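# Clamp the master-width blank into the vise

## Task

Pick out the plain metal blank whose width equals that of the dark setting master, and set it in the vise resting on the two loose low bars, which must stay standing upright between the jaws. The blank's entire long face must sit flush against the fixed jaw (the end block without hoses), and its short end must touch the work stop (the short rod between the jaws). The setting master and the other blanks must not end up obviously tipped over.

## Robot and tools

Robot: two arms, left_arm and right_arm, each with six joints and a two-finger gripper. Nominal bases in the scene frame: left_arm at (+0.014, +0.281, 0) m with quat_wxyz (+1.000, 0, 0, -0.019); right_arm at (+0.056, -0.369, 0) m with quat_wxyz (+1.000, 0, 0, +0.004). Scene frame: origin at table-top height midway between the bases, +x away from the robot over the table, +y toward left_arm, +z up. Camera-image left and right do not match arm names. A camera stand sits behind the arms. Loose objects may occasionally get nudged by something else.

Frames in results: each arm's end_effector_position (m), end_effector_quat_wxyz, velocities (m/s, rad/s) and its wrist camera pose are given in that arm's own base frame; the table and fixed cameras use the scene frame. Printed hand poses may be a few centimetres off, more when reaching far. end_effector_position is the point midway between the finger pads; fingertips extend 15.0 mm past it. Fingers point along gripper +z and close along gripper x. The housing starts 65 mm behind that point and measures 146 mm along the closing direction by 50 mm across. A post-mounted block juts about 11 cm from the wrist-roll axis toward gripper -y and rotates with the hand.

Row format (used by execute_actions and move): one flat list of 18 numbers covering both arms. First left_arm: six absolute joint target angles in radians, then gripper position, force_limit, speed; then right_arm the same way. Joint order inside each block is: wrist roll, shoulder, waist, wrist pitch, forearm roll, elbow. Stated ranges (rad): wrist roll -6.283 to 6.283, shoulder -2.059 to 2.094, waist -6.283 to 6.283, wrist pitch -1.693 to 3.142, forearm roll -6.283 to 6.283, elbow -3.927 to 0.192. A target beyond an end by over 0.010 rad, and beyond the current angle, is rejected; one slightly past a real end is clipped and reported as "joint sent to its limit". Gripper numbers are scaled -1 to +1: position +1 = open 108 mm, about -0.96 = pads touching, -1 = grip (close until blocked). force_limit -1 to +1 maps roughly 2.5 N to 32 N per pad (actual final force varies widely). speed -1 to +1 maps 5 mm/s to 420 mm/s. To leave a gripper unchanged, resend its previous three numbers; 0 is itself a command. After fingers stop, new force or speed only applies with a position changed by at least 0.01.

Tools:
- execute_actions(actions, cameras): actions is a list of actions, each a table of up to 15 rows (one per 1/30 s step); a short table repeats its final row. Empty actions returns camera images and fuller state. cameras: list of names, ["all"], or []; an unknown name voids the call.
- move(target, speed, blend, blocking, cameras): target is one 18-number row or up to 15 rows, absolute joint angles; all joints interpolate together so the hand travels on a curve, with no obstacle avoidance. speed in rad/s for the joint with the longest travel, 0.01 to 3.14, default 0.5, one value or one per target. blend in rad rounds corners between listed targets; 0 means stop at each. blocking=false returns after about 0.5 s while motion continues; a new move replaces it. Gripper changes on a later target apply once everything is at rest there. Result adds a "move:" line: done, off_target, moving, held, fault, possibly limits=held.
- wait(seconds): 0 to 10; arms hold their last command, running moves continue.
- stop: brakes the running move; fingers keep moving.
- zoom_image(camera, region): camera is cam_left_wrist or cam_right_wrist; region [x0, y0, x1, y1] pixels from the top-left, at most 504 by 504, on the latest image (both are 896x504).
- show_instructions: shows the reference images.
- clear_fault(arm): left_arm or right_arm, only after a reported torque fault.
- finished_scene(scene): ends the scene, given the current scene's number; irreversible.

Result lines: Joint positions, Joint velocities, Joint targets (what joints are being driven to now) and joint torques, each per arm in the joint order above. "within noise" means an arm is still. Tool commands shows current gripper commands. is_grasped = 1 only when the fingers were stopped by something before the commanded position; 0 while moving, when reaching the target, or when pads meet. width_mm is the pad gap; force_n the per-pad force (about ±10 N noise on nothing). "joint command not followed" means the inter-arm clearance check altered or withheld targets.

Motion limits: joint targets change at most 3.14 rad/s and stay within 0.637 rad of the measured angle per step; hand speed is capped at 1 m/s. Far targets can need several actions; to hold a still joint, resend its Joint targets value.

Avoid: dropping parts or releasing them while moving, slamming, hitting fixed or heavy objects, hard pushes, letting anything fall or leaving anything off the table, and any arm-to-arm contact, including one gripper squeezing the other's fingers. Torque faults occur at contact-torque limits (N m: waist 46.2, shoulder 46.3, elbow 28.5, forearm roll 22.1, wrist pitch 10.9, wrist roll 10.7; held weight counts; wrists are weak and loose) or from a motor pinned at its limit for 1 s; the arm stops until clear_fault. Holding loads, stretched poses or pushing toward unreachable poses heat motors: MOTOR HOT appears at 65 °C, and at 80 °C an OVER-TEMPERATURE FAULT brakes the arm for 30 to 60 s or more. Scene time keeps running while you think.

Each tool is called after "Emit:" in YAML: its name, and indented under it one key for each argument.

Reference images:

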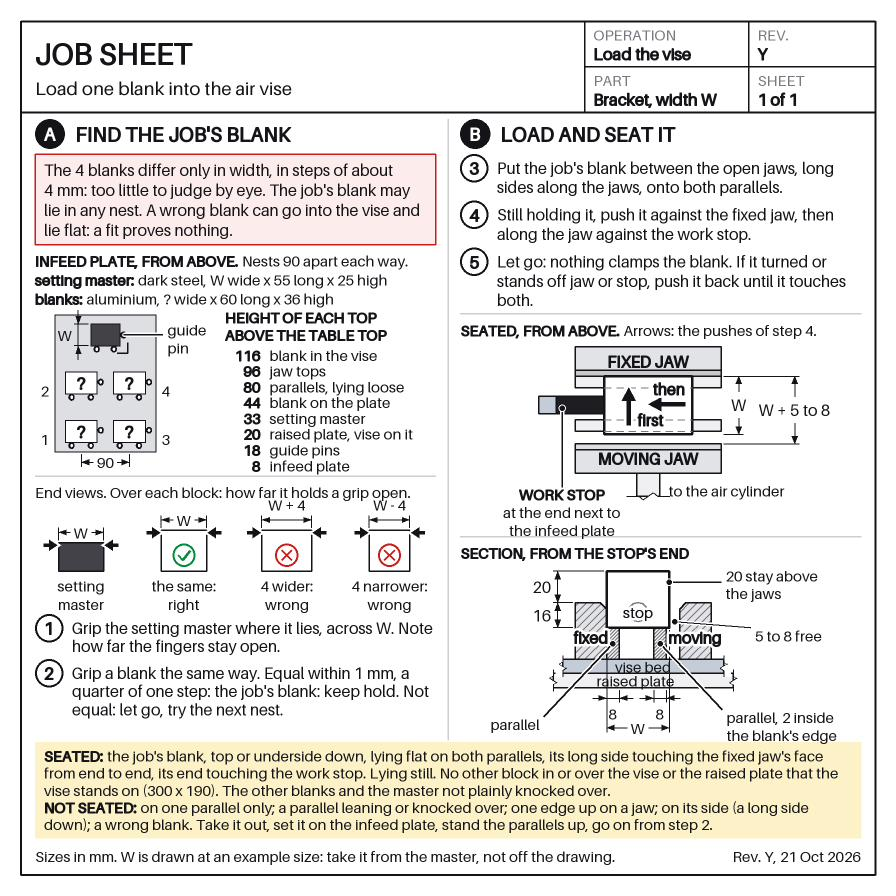

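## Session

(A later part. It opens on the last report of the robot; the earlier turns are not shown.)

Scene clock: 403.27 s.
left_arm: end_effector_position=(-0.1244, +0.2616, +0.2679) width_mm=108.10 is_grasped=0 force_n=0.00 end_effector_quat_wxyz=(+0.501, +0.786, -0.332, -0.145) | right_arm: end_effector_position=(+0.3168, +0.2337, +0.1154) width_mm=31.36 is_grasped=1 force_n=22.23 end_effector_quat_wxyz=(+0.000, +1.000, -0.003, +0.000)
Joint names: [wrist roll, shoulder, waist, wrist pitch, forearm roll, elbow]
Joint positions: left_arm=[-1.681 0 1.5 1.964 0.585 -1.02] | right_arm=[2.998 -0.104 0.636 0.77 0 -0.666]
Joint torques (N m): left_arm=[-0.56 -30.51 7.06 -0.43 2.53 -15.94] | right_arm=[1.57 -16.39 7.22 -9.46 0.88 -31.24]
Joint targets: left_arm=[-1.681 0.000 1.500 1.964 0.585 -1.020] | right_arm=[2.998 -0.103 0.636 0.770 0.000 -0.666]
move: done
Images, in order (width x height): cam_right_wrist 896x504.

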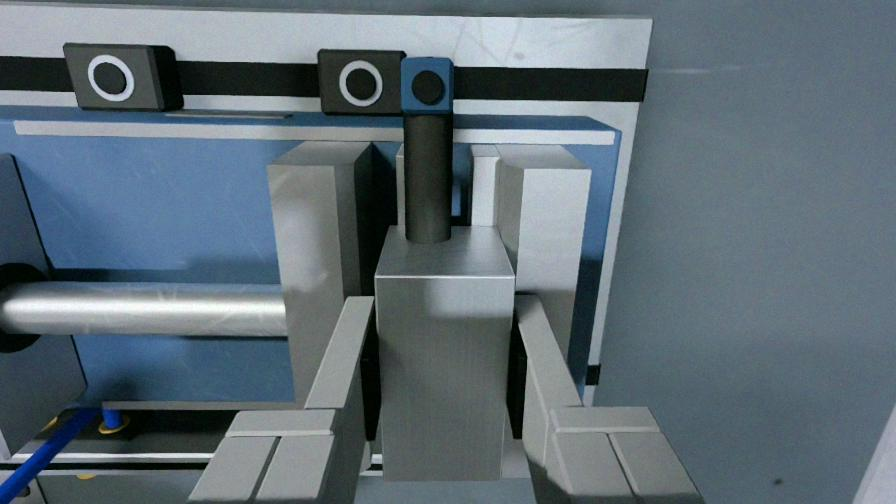

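Emit:
move:
  target:
    - [-1.681,0.0,1.5,1.964,0.585,-1.02,1,1,1,2.9978,-0.1035,0.6356,0.7695,0,-0.666,-0.97,-0.5,-0.8]
    - [-1.681,0.0,1.5,1.964,0.585,-1.02,1,1,1,2.9978,-0.1035,0.6356,0.7695,0,-0.666,-0.1,-1,-0.9]
  cameras: ["cam_right_wrist"]

Emit:
move:
  target: [-1.681,0.0,1.5,1.964,0.585,-1.02,1,1,1,3.0062,-0.2604,0.65,1.1832,0,-0.9228,-0.1,-1,-0.9]
  cameras: ["cam_right_wrist"]
  speed: 0.3

Scene clock: 415.87 s.
left_arm: end_effector_position=(-0.1244, +0.2616, +0.2679) width_mm=108.10 is_grasped=0 force_n=0.00 end_effector_quat_wxyz=(+0.501, +0.786, -0.332, -0.145) | right_arm: end_effector_position=(+0.3169, +0.2338, +0.1154) width_mm=47.50 is_grasped=0 force_n=0.00 end_effector_quat_wxyz=(+0.000, +1.000, -0.003, +0.000)
Joint names: [wrist roll, shoulder, waist, wrist pitch, forearm roll, elbow]
Joint positions: left_arm=[-1.681 0 1.5 1.964 0.585 -1.02] | right_arm=[2.998 -0.103 0.636 0.769 0 -0.666]
Joint torques (N m): left_arm=[-0.64 -30.64 7.14 -0.39 2.55 -15.95] | right_arm=[1.47 -29.37 -5.03 0.33 -0.58 -15.34]
Joint targets: left_arm=[-1.681 0.000 1.500 1.964 0.585 -1.020] | right_arm=[2.998 -0.103 0.636 0.770 0.000 -0.666]
move: done
Images, in order (width x height): cam_right_wrist 896x504.

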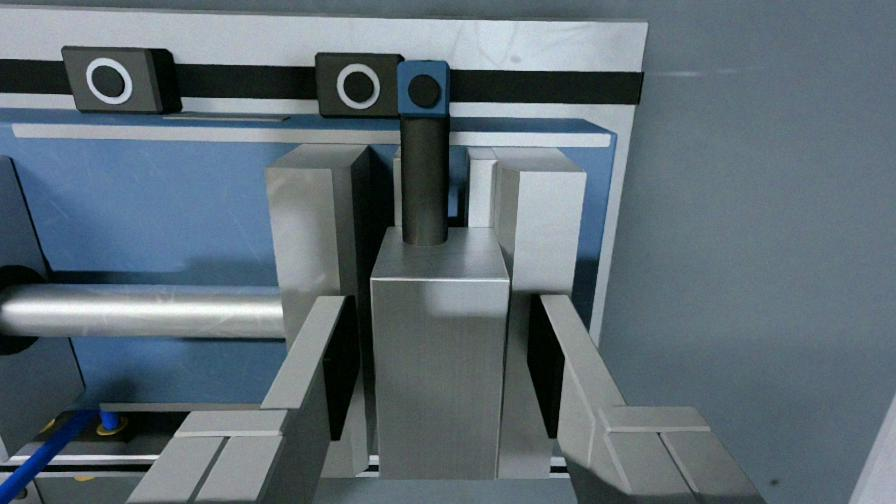

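Scene clock: 417.67 s.
left_arm: end_effector_position=(-0.1244, +0.2616, +0.2679) width_mm=108.10 is_grasped=0 force_n=0.00 end_effector_quat_wxyz=(+0.501, +0.786, -0.332, -0.145) | right_arm: end_effector_position=(+0.3191, +0.2426, +0.2499) width_mm=47.50 is_grasped=0 force_n=0.00 end_effector_quat_wxyz=(+0.000, +1.000, +0.000, +0.000)
Joint names: [wrist roll, shoulder, waist, wrist pitch, forearm roll, elbow]
Joint positions: left_arm=[-1.681 0 1.5 1.964 0.585 -1.02] | right_arm=[3.006 -0.26 0.65 1.183 0 -0.923]
Joint torques (N m): left_arm=[-0.64 -30.63 7.1 -0.43 2.55 -15.95] | right_arm=[1.7 -27.78 4.92 0.41 -1.27 -22.68]
Joint targets: left_arm=[-1.681 0.000 1.500 1.964 0.585 -1.020] | right_arm=[3.006 -0.260 0.650 1.183 0.000 -0.923]
move: done
Images, in order (width x height): cam_right_wrist 896x504.

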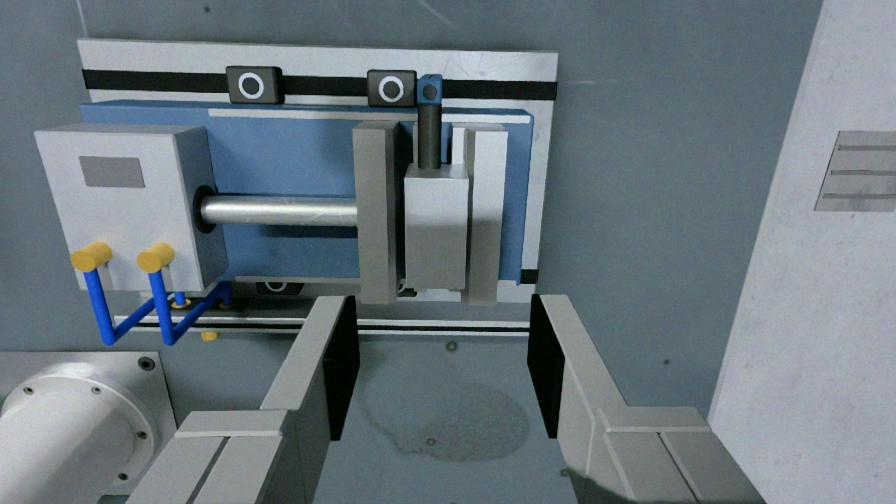

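Emit:
finished_scene:
  scene: 1

The scene is finished: the task was done.


## Next scene

The same job, from a new start.

Reference images:

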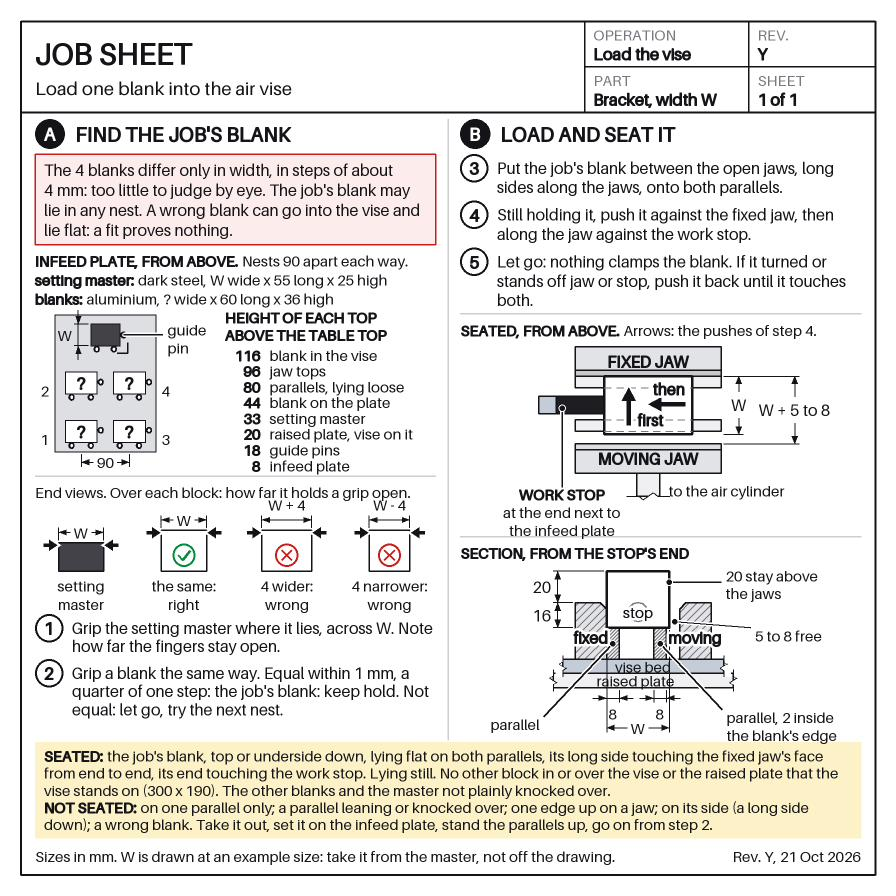

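Emit:
execute_actions:
  actions: []

Scene clock: 0.00 s.
left_arm: end_effector_position=(+0.4462, +0.2991, +0.2383) width_mm=108.10 is_grasped=0 force_n=0.00 end_effector_quat_wxyz=(-0.542, +0.640, +0.459, +0.294) | right_arm: end_effector_position=(+0.2210, -0.1397, +0.2973) width_mm=108.10 is_grasped=0 force_n=0.00 end_effector_quat_wxyz=(-0.103, +0.022, +0.947, +0.302)
Joint names: [wrist roll, shoulder, waist, wrist pitch, forearm roll, elbow]
Joint positions: left_arm=[0.492 0.255 0.155 1.384 1.414 -1.062] | right_arm=[-1.564 -0.275 -0.832 1.887 0.27 -1.02]
Joint velocities: within noise
Joint torques (N m): no reading
Joint targets: left_arm=[0.492 0.255 0.155 1.384 1.414 -1.062] | right_arm=[-1.564 -0.275 -0.832 1.887 0.270 -1.020]
Tool commands: left_gripper/position=+1.0 left_gripper/force_limit=+1.0 left_gripper/speed=+1.0 right_gripper/position=+1.0 right_gripper/force_limit=+1.0 right_gripper/speed=+1.0

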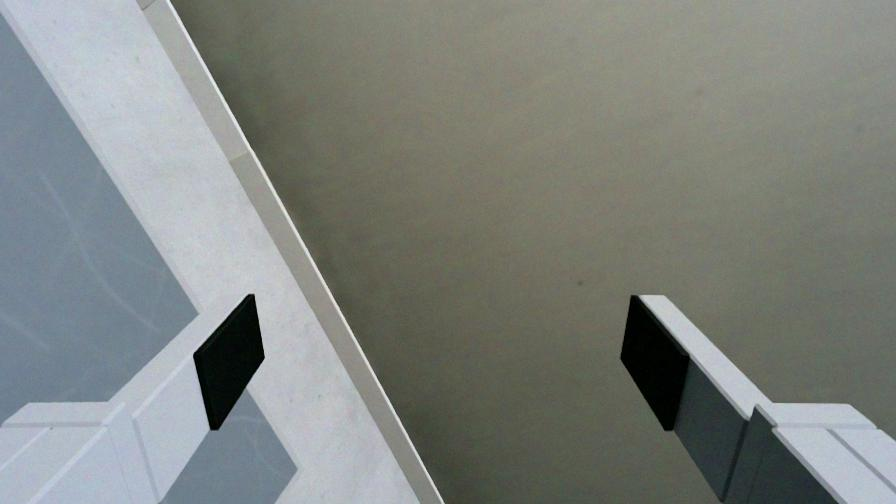

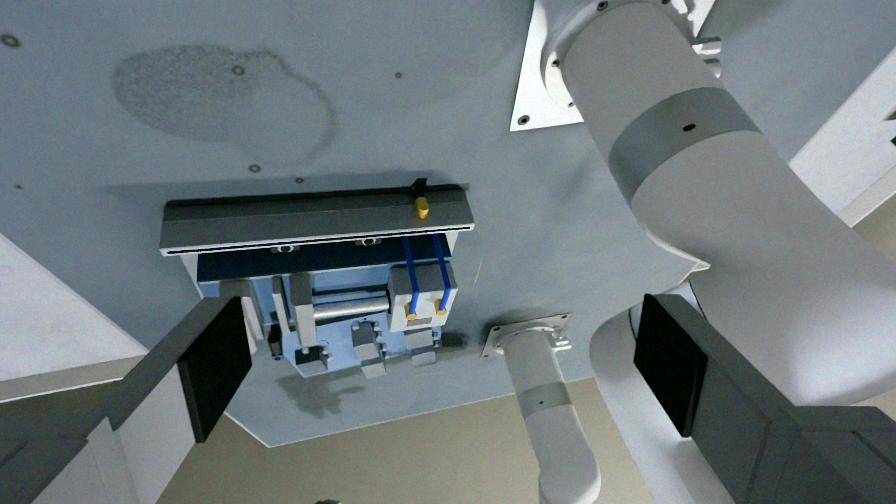

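Emit:
move:
  target:
    - [-1.681,0.0,1.5,1.964,0.585,-1.02,1,1,1,0.5,-0.2,-0.3,1.4,0,-1.2,0.24,-1,0]
    - [-1.681,0.0,1.5,1.964,0.585,-1.02,1,1,1,3.316,0.563,0.96,1.634,0,-2.197,0.24,-1,0]
  cameras: ["cam_right_wrist"]
  speed: 0.9

Scene clock: 14.13 s.
left_arm: end_effector_position=(-0.1244, +0.2616, +0.2679) width_mm=108.10 is_grasped=0 force_n=0.00 end_effector_quat_wxyz=(+0.501, +0.786, -0.332, -0.145) | right_arm: end_effector_position=(+0.3499, +0.4997, +0.3300) width_mm=66.20 is_grasped=0 force_n=0.00 end_effector_quat_wxyz=(+0.000, +1.000, +0.000, +0.000)
Joint names: [wrist roll, shoulder, waist, wrist pitch, forearm roll, elbow]
Joint positions: left_arm=[-1.681 0 1.5 1.964 0.585 -1.02] | right_arm=[3.316 0.563 0.96 1.634 0 -2.197]
Joint torques (N m): left_arm=[-1.35 -31 6.09 2.53 -0.47 -11.41] | right_arm=[1.38 -34.96 4.9 0.33 0.91 -22.45]
Joint targets: left_arm=[-1.681 0.000 1.500 1.964 0.585 -1.020] | right_arm=[3.316 0.563 0.960 1.634 0.000 -2.197]
move: done
Images, in order (width x height): cam_right_wrist 896x504.

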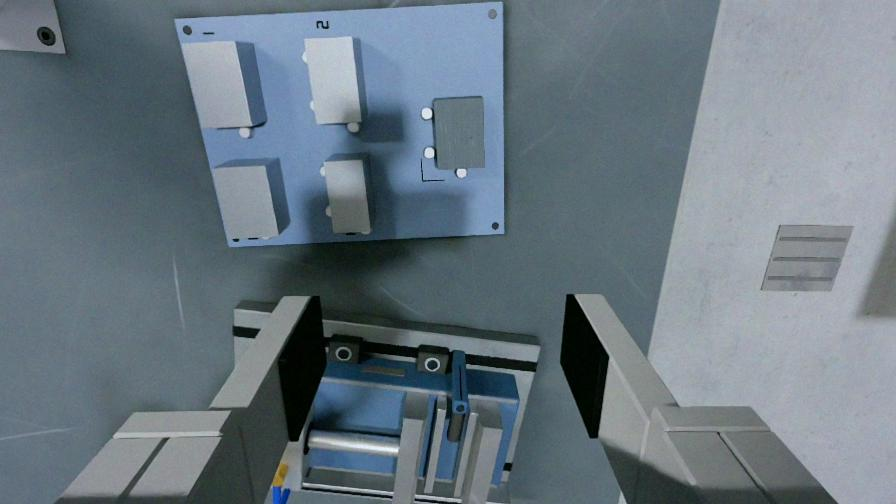

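Emit:
move:
  target: [-1.681,0.0,1.5,1.964,0.585,-1.02,1,1,1,3.5823,0.475,1.2711,0.9765,0,-1.4515,0.24,-1,0]
  cameras: ["cam_right_wrist"]

Scene clock: 36.37 s.
left_arm: end_effector_position=(-0.1244, +0.2616, +0.2679) width_mm=108.10 is_grasped=0 force_n=0.00 end_effector_quat_wxyz=(+0.501, +0.786, -0.332, -0.145) | right_arm: end_effector_position=(+0.1715, +0.5550, +0.1200) width_mm=66.20 is_grasped=0 force_n=0.00 end_effector_quat_wxyz=(+0.000, +1.000, +0.022, +0.000)
Joint names: [wrist roll, shoulder, waist, wrist pitch, forearm roll, elbow]
Joint positions: left_arm=[-1.681 0 1.5 1.964 0.585 -1.02] | right_arm=[3.582 0.475 1.271 0.977 0 -1.452]
Joint torques (N m): left_arm=[-1.21 -30.94 6.22 2.5 -0.23 -11.38] | right_arm=[1.55 -45.53 5.44 -6.35 2.32 -17.25]
Joint targets: left_arm=[-1.681 0.000 1.500 1.964 0.585 -1.020] | right_arm=[3.582 0.475 1.271 0.976 0.000 -1.452]
move: done
Images, in order (width x height): cam_right_wrist 896x504.

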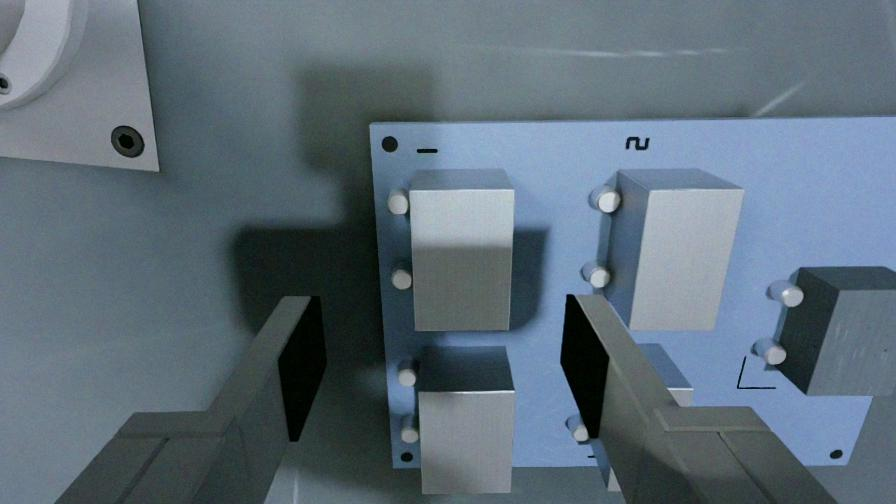

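Emit:
move:
  target:
    - [-1.681,0.0,1.5,1.964,0.585,-1.02,1,1,1,3.5774,0.6021,1.2612,0.8099,0,-1.412,0.24,-1,0]
    - [-1.681,0.0,1.5,1.964,0.585,-1.02,1,1,1,3.5774,0.6021,1.2612,0.8099,0,-1.412,-1,-0.5,-0.8]
  cameras: ["cam_right_wrist"]
  speed: 0.25

Scene clock: 51.30 s.
left_arm: end_effector_position=(-0.1244, +0.2616, +0.2679) width_mm=108.10 is_grasped=0 force_n=0.00 end_effector_quat_wxyz=(+0.501, +0.786, -0.332, -0.145) | right_arm: end_effector_position=(+0.1776, +0.5550, +0.0431) width_mm=38.96 is_grasped=1 force_n=17.91 end_effector_quat_wxyz=(+0.000, +1.000, +0.020, +0.000)
Joint names: [wrist roll, shoulder, waist, wrist pitch, forearm roll, elbow]
Joint positions: left_arm=[-1.681 0 1.5 1.964 0.585 -1.02] | right_arm=[3.577 0.602 1.261 0.81 0 -1.412]
Joint torques (N m): left_arm=[-0.99 -30.89 6.15 2.51 -0.03 -11.44] | right_arm=[-0.85 -34.4 -3.9 -5.96 2.31 -16.08]
Joint targets: left_arm=[-1.681 0.000 1.500 1.964 0.585 -1.020] | right_arm=[3.577 0.602 1.261 0.810 0.000 -1.412]
move: done
Images, in order (width x height): cam_right_wrist 896x504.

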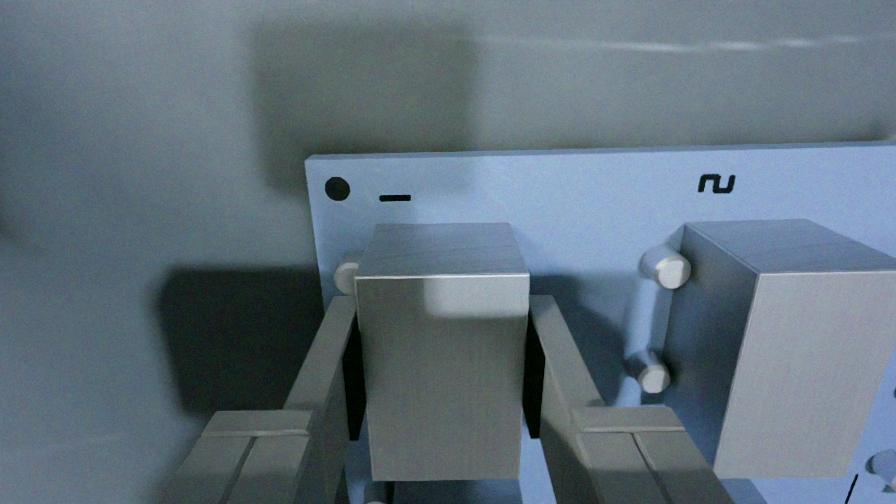

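Emit:
move:
  target:
    - [-1.681,0.0,1.5,1.964,0.585,-1.02,1,1,1,3.5774,0.4463,1.2612,1.0516,0,-1.4979,-1,-0.5,-0.8]
    - [-1.681,0.0,1.5,1.964,0.585,-1.02,1,1,1,3.1185,-0.1248,0.6323,1.1824,0,-1.0576,-1,-0.5,-0.8]
  cameras: ["cam_right_wrist"]
  speed: 0.4
  blend: [0.05, 0]

Scene clock: 69.23 s.
left_arm: end_effector_position=(-0.1244, +0.2616, +0.2679) width_mm=108.10 is_grasped=0 force_n=0.00 end_effector_quat_wxyz=(+0.501, +0.786, -0.332, -0.145) | right_arm: end_effector_position=(+0.3549, +0.2601, +0.2499) width_mm=38.96 is_grasped=1 force_n=17.77 end_effector_quat_wxyz=(+0.000, +0.998, -0.065, +0.000)
Joint names: [wrist roll, shoulder, waist, wrist pitch, forearm roll, elbow]
Joint positions: left_arm=[-1.681 0 1.5 1.964 0.585 -1.02] | right_arm=[3.119 -0.125 0.632 1.182 0 -1.058]
Joint torques (N m): left_arm=[-0.86 -30.97 6.12 2.48 0.18 -11.47] | right_arm=[-1.66 -31.88 -4.79 0.25 2.31 -19.05]
Joint targets: left_arm=[-1.681 0.000 1.500 1.964 0.585 -1.020] | right_arm=[3.119 -0.125 0.632 1.182 0.000 -1.058]
move: done
Images, in order (width x height): cam_right_wrist 896x504.

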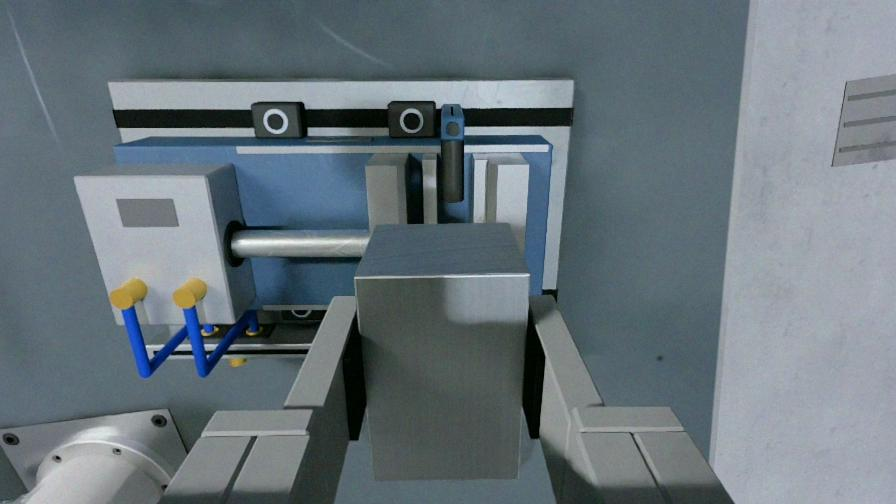

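Emit:
move:
  target: [-1.681,0.0,1.5,1.964,0.585,-1.02,1,1,1,3.0538,-0.0755,0.5676,0.8536,0,-0.7781,-1,-0.5,-0.8]
  cameras: ["cam_right_wrist"]
  speed: 0.25

Scene clock: 84.07 s.
left_arm: end_effector_position=(-0.1244, +0.2616, +0.2679) width_mm=108.10 is_grasped=0 force_n=0.00 end_effector_quat_wxyz=(+0.501, +0.786, -0.332, -0.145) | right_arm: end_effector_position=(+0.3516, +0.2242, +0.1401) width_mm=38.96 is_grasped=1 force_n=17.77 end_effector_quat_wxyz=(+0.000, +0.998, -0.065, +0.000)
Joint names: [wrist roll, shoulder, waist, wrist pitch, forearm roll, elbow]
Joint positions: left_arm=[-1.681 0 1.5 1.964 0.585 -1.02] | right_arm=[3.054 -0.076 0.568 0.854 0 -0.778]
Joint torques (N m): left_arm=[-0.65 -30.98 6.15 2.48 0.53 -11.54] | right_arm=[-1.43 -19.49 -5.05 -6.58 2.32 -17.34]
Joint targets: left_arm=[-1.681 0.000 1.500 1.964 0.585 -1.020] | right_arm=[3.054 -0.076 0.568 0.854 0.000 -0.778]
move: done
Images, in order (width x height): cam_right_wrist 896x504.

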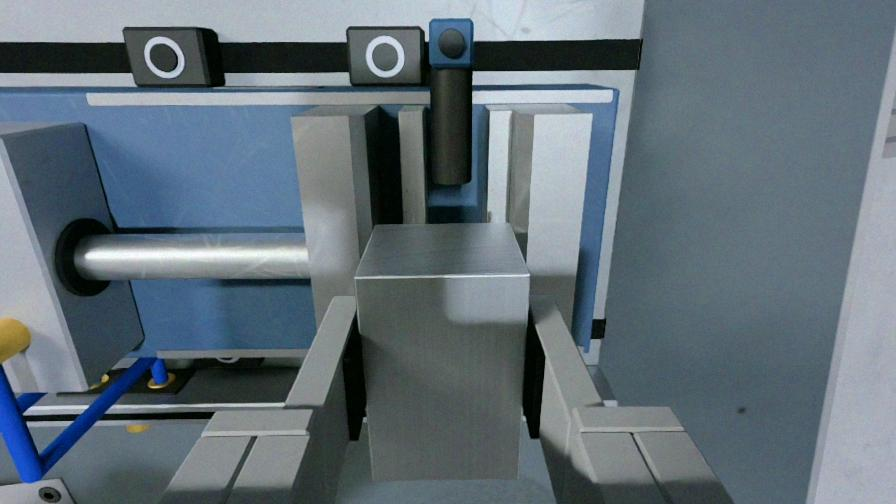

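Emit:
move:
  target:
    - [-1.681,0.0,1.5,1.964,0.585,-1.02,1,1,1,3.0538,-0.0535,0.5676,0.8169,0,-0.7634,-1,-0.5,-0.8]
    - [-1.681,0.0,1.5,1.964,0.585,-1.02,1,1,1,3.0538,-0.0289,0.5676,0.7786,0,-0.7497,-1,-0.5,-0.8]
    - [-1.681,0.0,1.5,1.964,0.585,-1.02,1,1,1,3.0482,-0.0205,0.562,0.78,0,-0.7595,-1,-0.5,-0.8]
  cameras: ["cam_right_wrist"]
  speed: [0.06, 0.03, 0.015]

Emit:
move:
  target: [-1.681,0.0,1.5,1.964,0.585,-1.02,1,1,1,3.0468,-0.018,0.5606,0.7804,0,-0.7624,-1,-0.5,-0.8]
  cameras: ["cam_right_wrist"]
  speed: 0.01

Scene clock: 109.47 s.
left_arm: end_effector_position=(-0.1244, +0.2616, +0.2679) width_mm=108.10 is_grasped=0 force_n=0.00 end_effector_quat_wxyz=(+0.501, +0.786, -0.332, -0.145) | right_arm: end_effector_position=(+0.3550, +0.2236, +0.1155) width_mm=38.96 is_grasped=1 force_n=11.28 end_effector_quat_wxyz=(+0.000, +0.998, -0.065, +0.000)
Joint names: [wrist roll, shoulder, waist, wrist pitch, forearm roll, elbow]
Joint positions: left_arm=[-1.681 0 1.5 1.964 0.585 -1.02] | right_arm=[3.048 -0.021 0.562 0.78 0 -0.759]
Joint torques (N m): left_arm=[-0.46 -31.01 5.96 2.43 0.68 -11.43] | right_arm=[-1.55 -19.22 -7.47 -0.98 2.12 -23.1]
Joint targets: left_arm=[-1.681 0.000 1.500 1.964 0.585 -1.020] | right_arm=[3.048 -0.020 0.562 0.780 0.000 -0.759]
move: done
Images, in order (width x height): cam_right_wrist 896x504.

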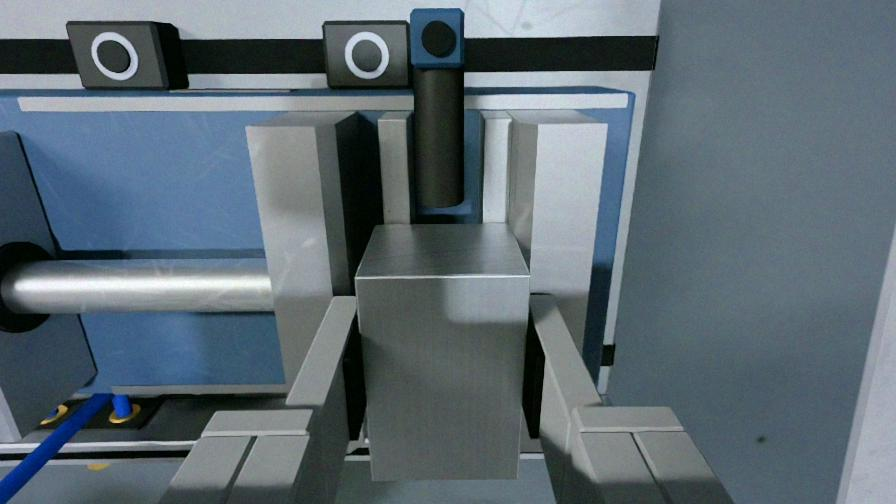

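Scene clock: 110.17 s.
left_arm: end_effector_position=(-0.1244, +0.2616, +0.2679) width_mm=108.10 is_grasped=0 force_n=0.00 end_effector_quat_wxyz=(+0.501, +0.786, -0.332, -0.145) | right_arm: end_effector_position=(+0.3559, +0.2235, +0.1155) width_mm=38.95 is_grasped=1 force_n=20.23 end_effector_quat_wxyz=(+0.000, +0.998, -0.065, +0.000)
Joint names: [wrist roll, shoulder, waist, wrist pitch, forearm roll, elbow]
Joint positions: left_arm=[-1.681 0 1.5 1.964 0.585 -1.02] | right_arm=[3.047 -0.018 0.561 0.781 0 -0.762]
Joint torques (N m): left_arm=[-0.47 -30.86 6 2.51 0.58 -11.47] | right_arm=[-1.29 -15.7 -16.93 -7.37 -1.22 -28.34]
Joint targets: left_arm=[-1.681 0.000 1.500 1.964 0.585 -1.020] | right_arm=[3.047 -0.018 0.561 0.780 0.000 -0.762]
move: done
Images, in order (width x height): cam_right_wrist 896x504.

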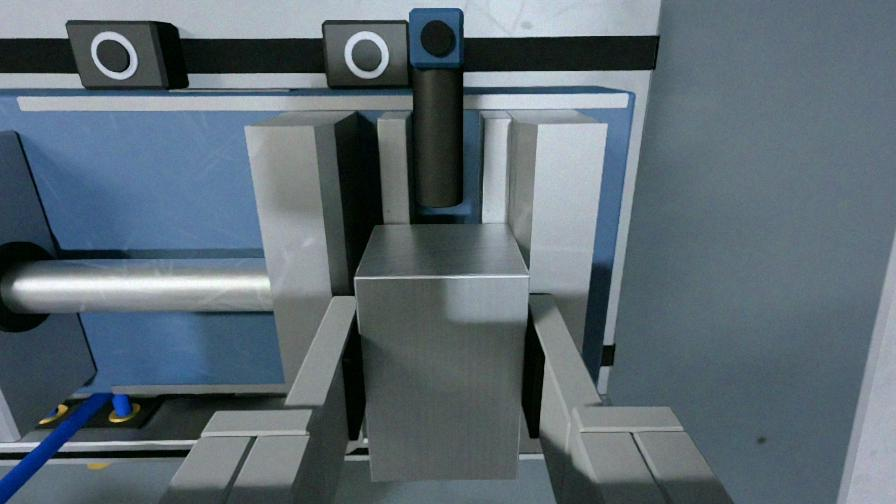

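Emit:
move:
  target:
    - [-1.681,0.0,1.5,1.964,0.585,-1.02,1,1,1,3.063,-0.0019,0.5768,0.783,0,-0.7811,-1,-0.5,-0.8]
    - [-1.681,0.0,1.5,1.964,0.585,-1.02,1,1,1,3.0668,0.0026,0.5806,0.7838,0,-0.7864,-1,-0.5,-0.8]
  cameras: ["cam_right_wrist"]
  speed: [0.02, 0.01]

Scene clock: 121.63 s.
left_arm: end_effector_position=(-0.1244, +0.2616, +0.2679) width_mm=108.10 is_grasped=0 force_n=0.00 end_effector_quat_wxyz=(+0.501, +0.786, -0.332, -0.145) | right_arm: end_effector_position=(+0.3569, +0.2341, +0.1155) width_mm=38.95 is_grasped=1 force_n=15.62 end_effector_quat_wxyz=(+0.000, +0.998, -0.065, +0.000)
Joint names: [wrist roll, shoulder, waist, wrist pitch, forearm roll, elbow]
Joint positions: left_arm=[-1.681 0 1.5 1.964 0.585 -1.02] | right_arm=[3.067 0.003 0.58 0.784 0 -0.786]
Joint torques (N m): left_arm=[-0.32 -30.77 6.07 2.49 0.98 -11.52] | right_arm=[1.44 -20.72 7.06 -5.69 2.09 -29.5]
Joint targets: left_arm=[-1.681 0.000 1.500 1.964 0.585 -1.020] | right_arm=[3.067 0.003 0.581 0.784 0.000 -0.786]
move: done
Images, in order (width x height): cam_right_wrist 896x504.

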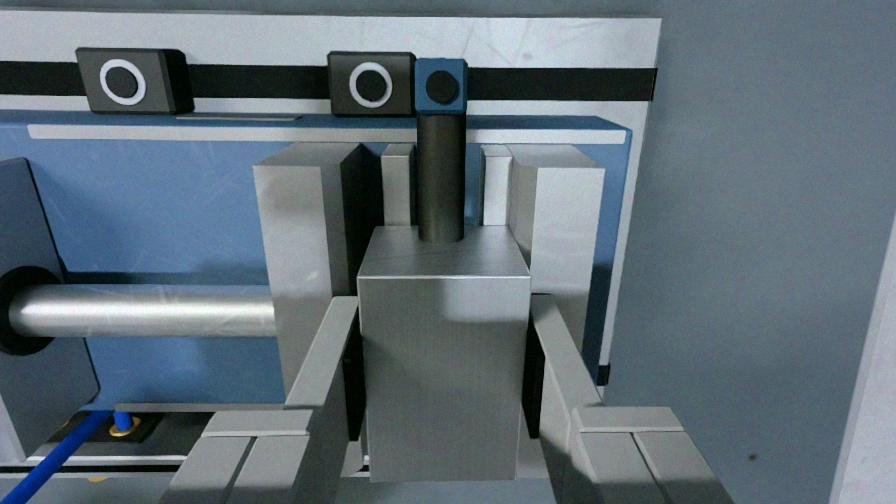

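Emit:
move:
  target:
    - [-1.681,0.0,1.5,1.964,0.585,-1.02,1,1,1,3.0683,0.0044,0.5821,0.7841,0,-0.7885,-1,-0.5,-0.8]
    - [-1.681,0.0,1.5,1.964,0.585,-1.02,1,1,1,3.0683,0.0044,0.5821,0.7841,0,-0.7885,0.05,-1,-0.9]
  cameras: ["cam_right_wrist"]
  speed: 0.01

Emit:
move:
  target: [-1.681,0.0,1.5,1.964,0.585,-1.02,1,1,1,3.0683,-0.15,0.5821,1.12,0,-0.97,0.05,-1,-0.9]
  cameras: ["cam_right_wrist"]
  speed: 0.3

Scene clock: 131.90 s.
left_arm: end_effector_position=(-0.1244, +0.2616, +0.2679) width_mm=108.10 is_grasped=0 force_n=0.00 end_effector_quat_wxyz=(+0.501, +0.786, -0.332, -0.145) | right_arm: end_effector_position=(+0.3571, +0.2350, +0.1155) width_mm=55.75 is_grasped=0 force_n=0.00 end_effector_quat_wxyz=(+0.000, +0.998, -0.065, +0.000)
Joint names: [wrist roll, shoulder, waist, wrist pitch, forearm roll, elbow]
Joint positions: left_arm=[-1.681 0 1.5 1.964 0.585 -1.02] | right_arm=[3.068 0.004 0.582 0.784 0 -0.789]
Joint torques (N m): left_arm=[-0.14 -31.07 6.13 2.47 1.12 -11.57] | right_arm=[1.39 -31.99 -4.98 0.37 2.22 -15.69]
Joint targets: left_arm=[-1.681 0.000 1.500 1.964 0.585 -1.020] | right_arm=[3.068 0.004 0.582 0.784 0.000 -0.788]
move: done
Images, in order (width x height): cam_right_wrist 896x504.

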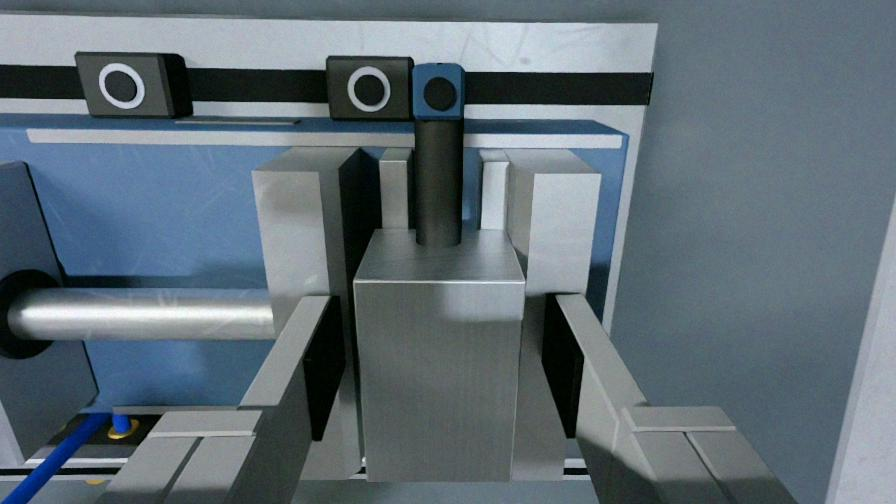

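Scene clock: 133.43 s.
left_arm: end_effector_position=(-0.1244, +0.2616, +0.2679) width_mm=108.10 is_grasped=0 force_n=0.00 end_effector_quat_wxyz=(+0.501, +0.786, -0.332, -0.145) | right_arm: end_effector_position=(+0.3579, +0.2355, +0.2288) width_mm=55.75 is_grasped=0 force_n=0.00 end_effector_quat_wxyz=(+0.000, +0.998, -0.065, +0.000)
Joint names: [wrist roll, shoulder, waist, wrist pitch, forearm roll, elbow]
Joint positions: left_arm=[-1.681 0 1.5 1.964 0.585 -1.02] | right_arm=[3.068 -0.15 0.582 1.12 0 -0.97]
Joint torques (N m): left_arm=[-0.06 -30.94 6.06 2.42 1.1 -11.5] | right_arm=[1.3 -30.33 -4.92 0.23 2.29 -23.03]
Joint targets: left_arm=[-1.681 0.000 1.500 1.964 0.585 -1.020] | right_arm=[3.068 -0.150 0.582 1.120 0.000 -0.970]
move: done
Images, in order (width x height): cam_right_wrist 896x504.

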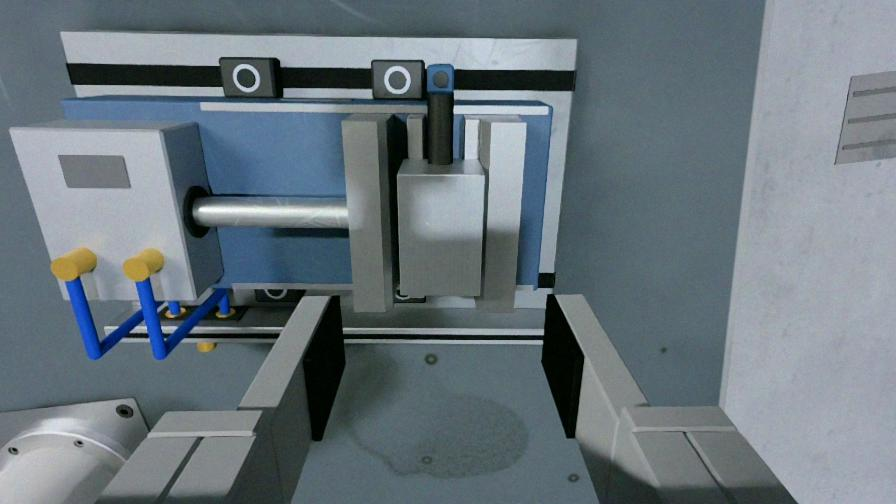

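Emit:
finished_scene:
  scene: 2

The scene is finished: the task was done.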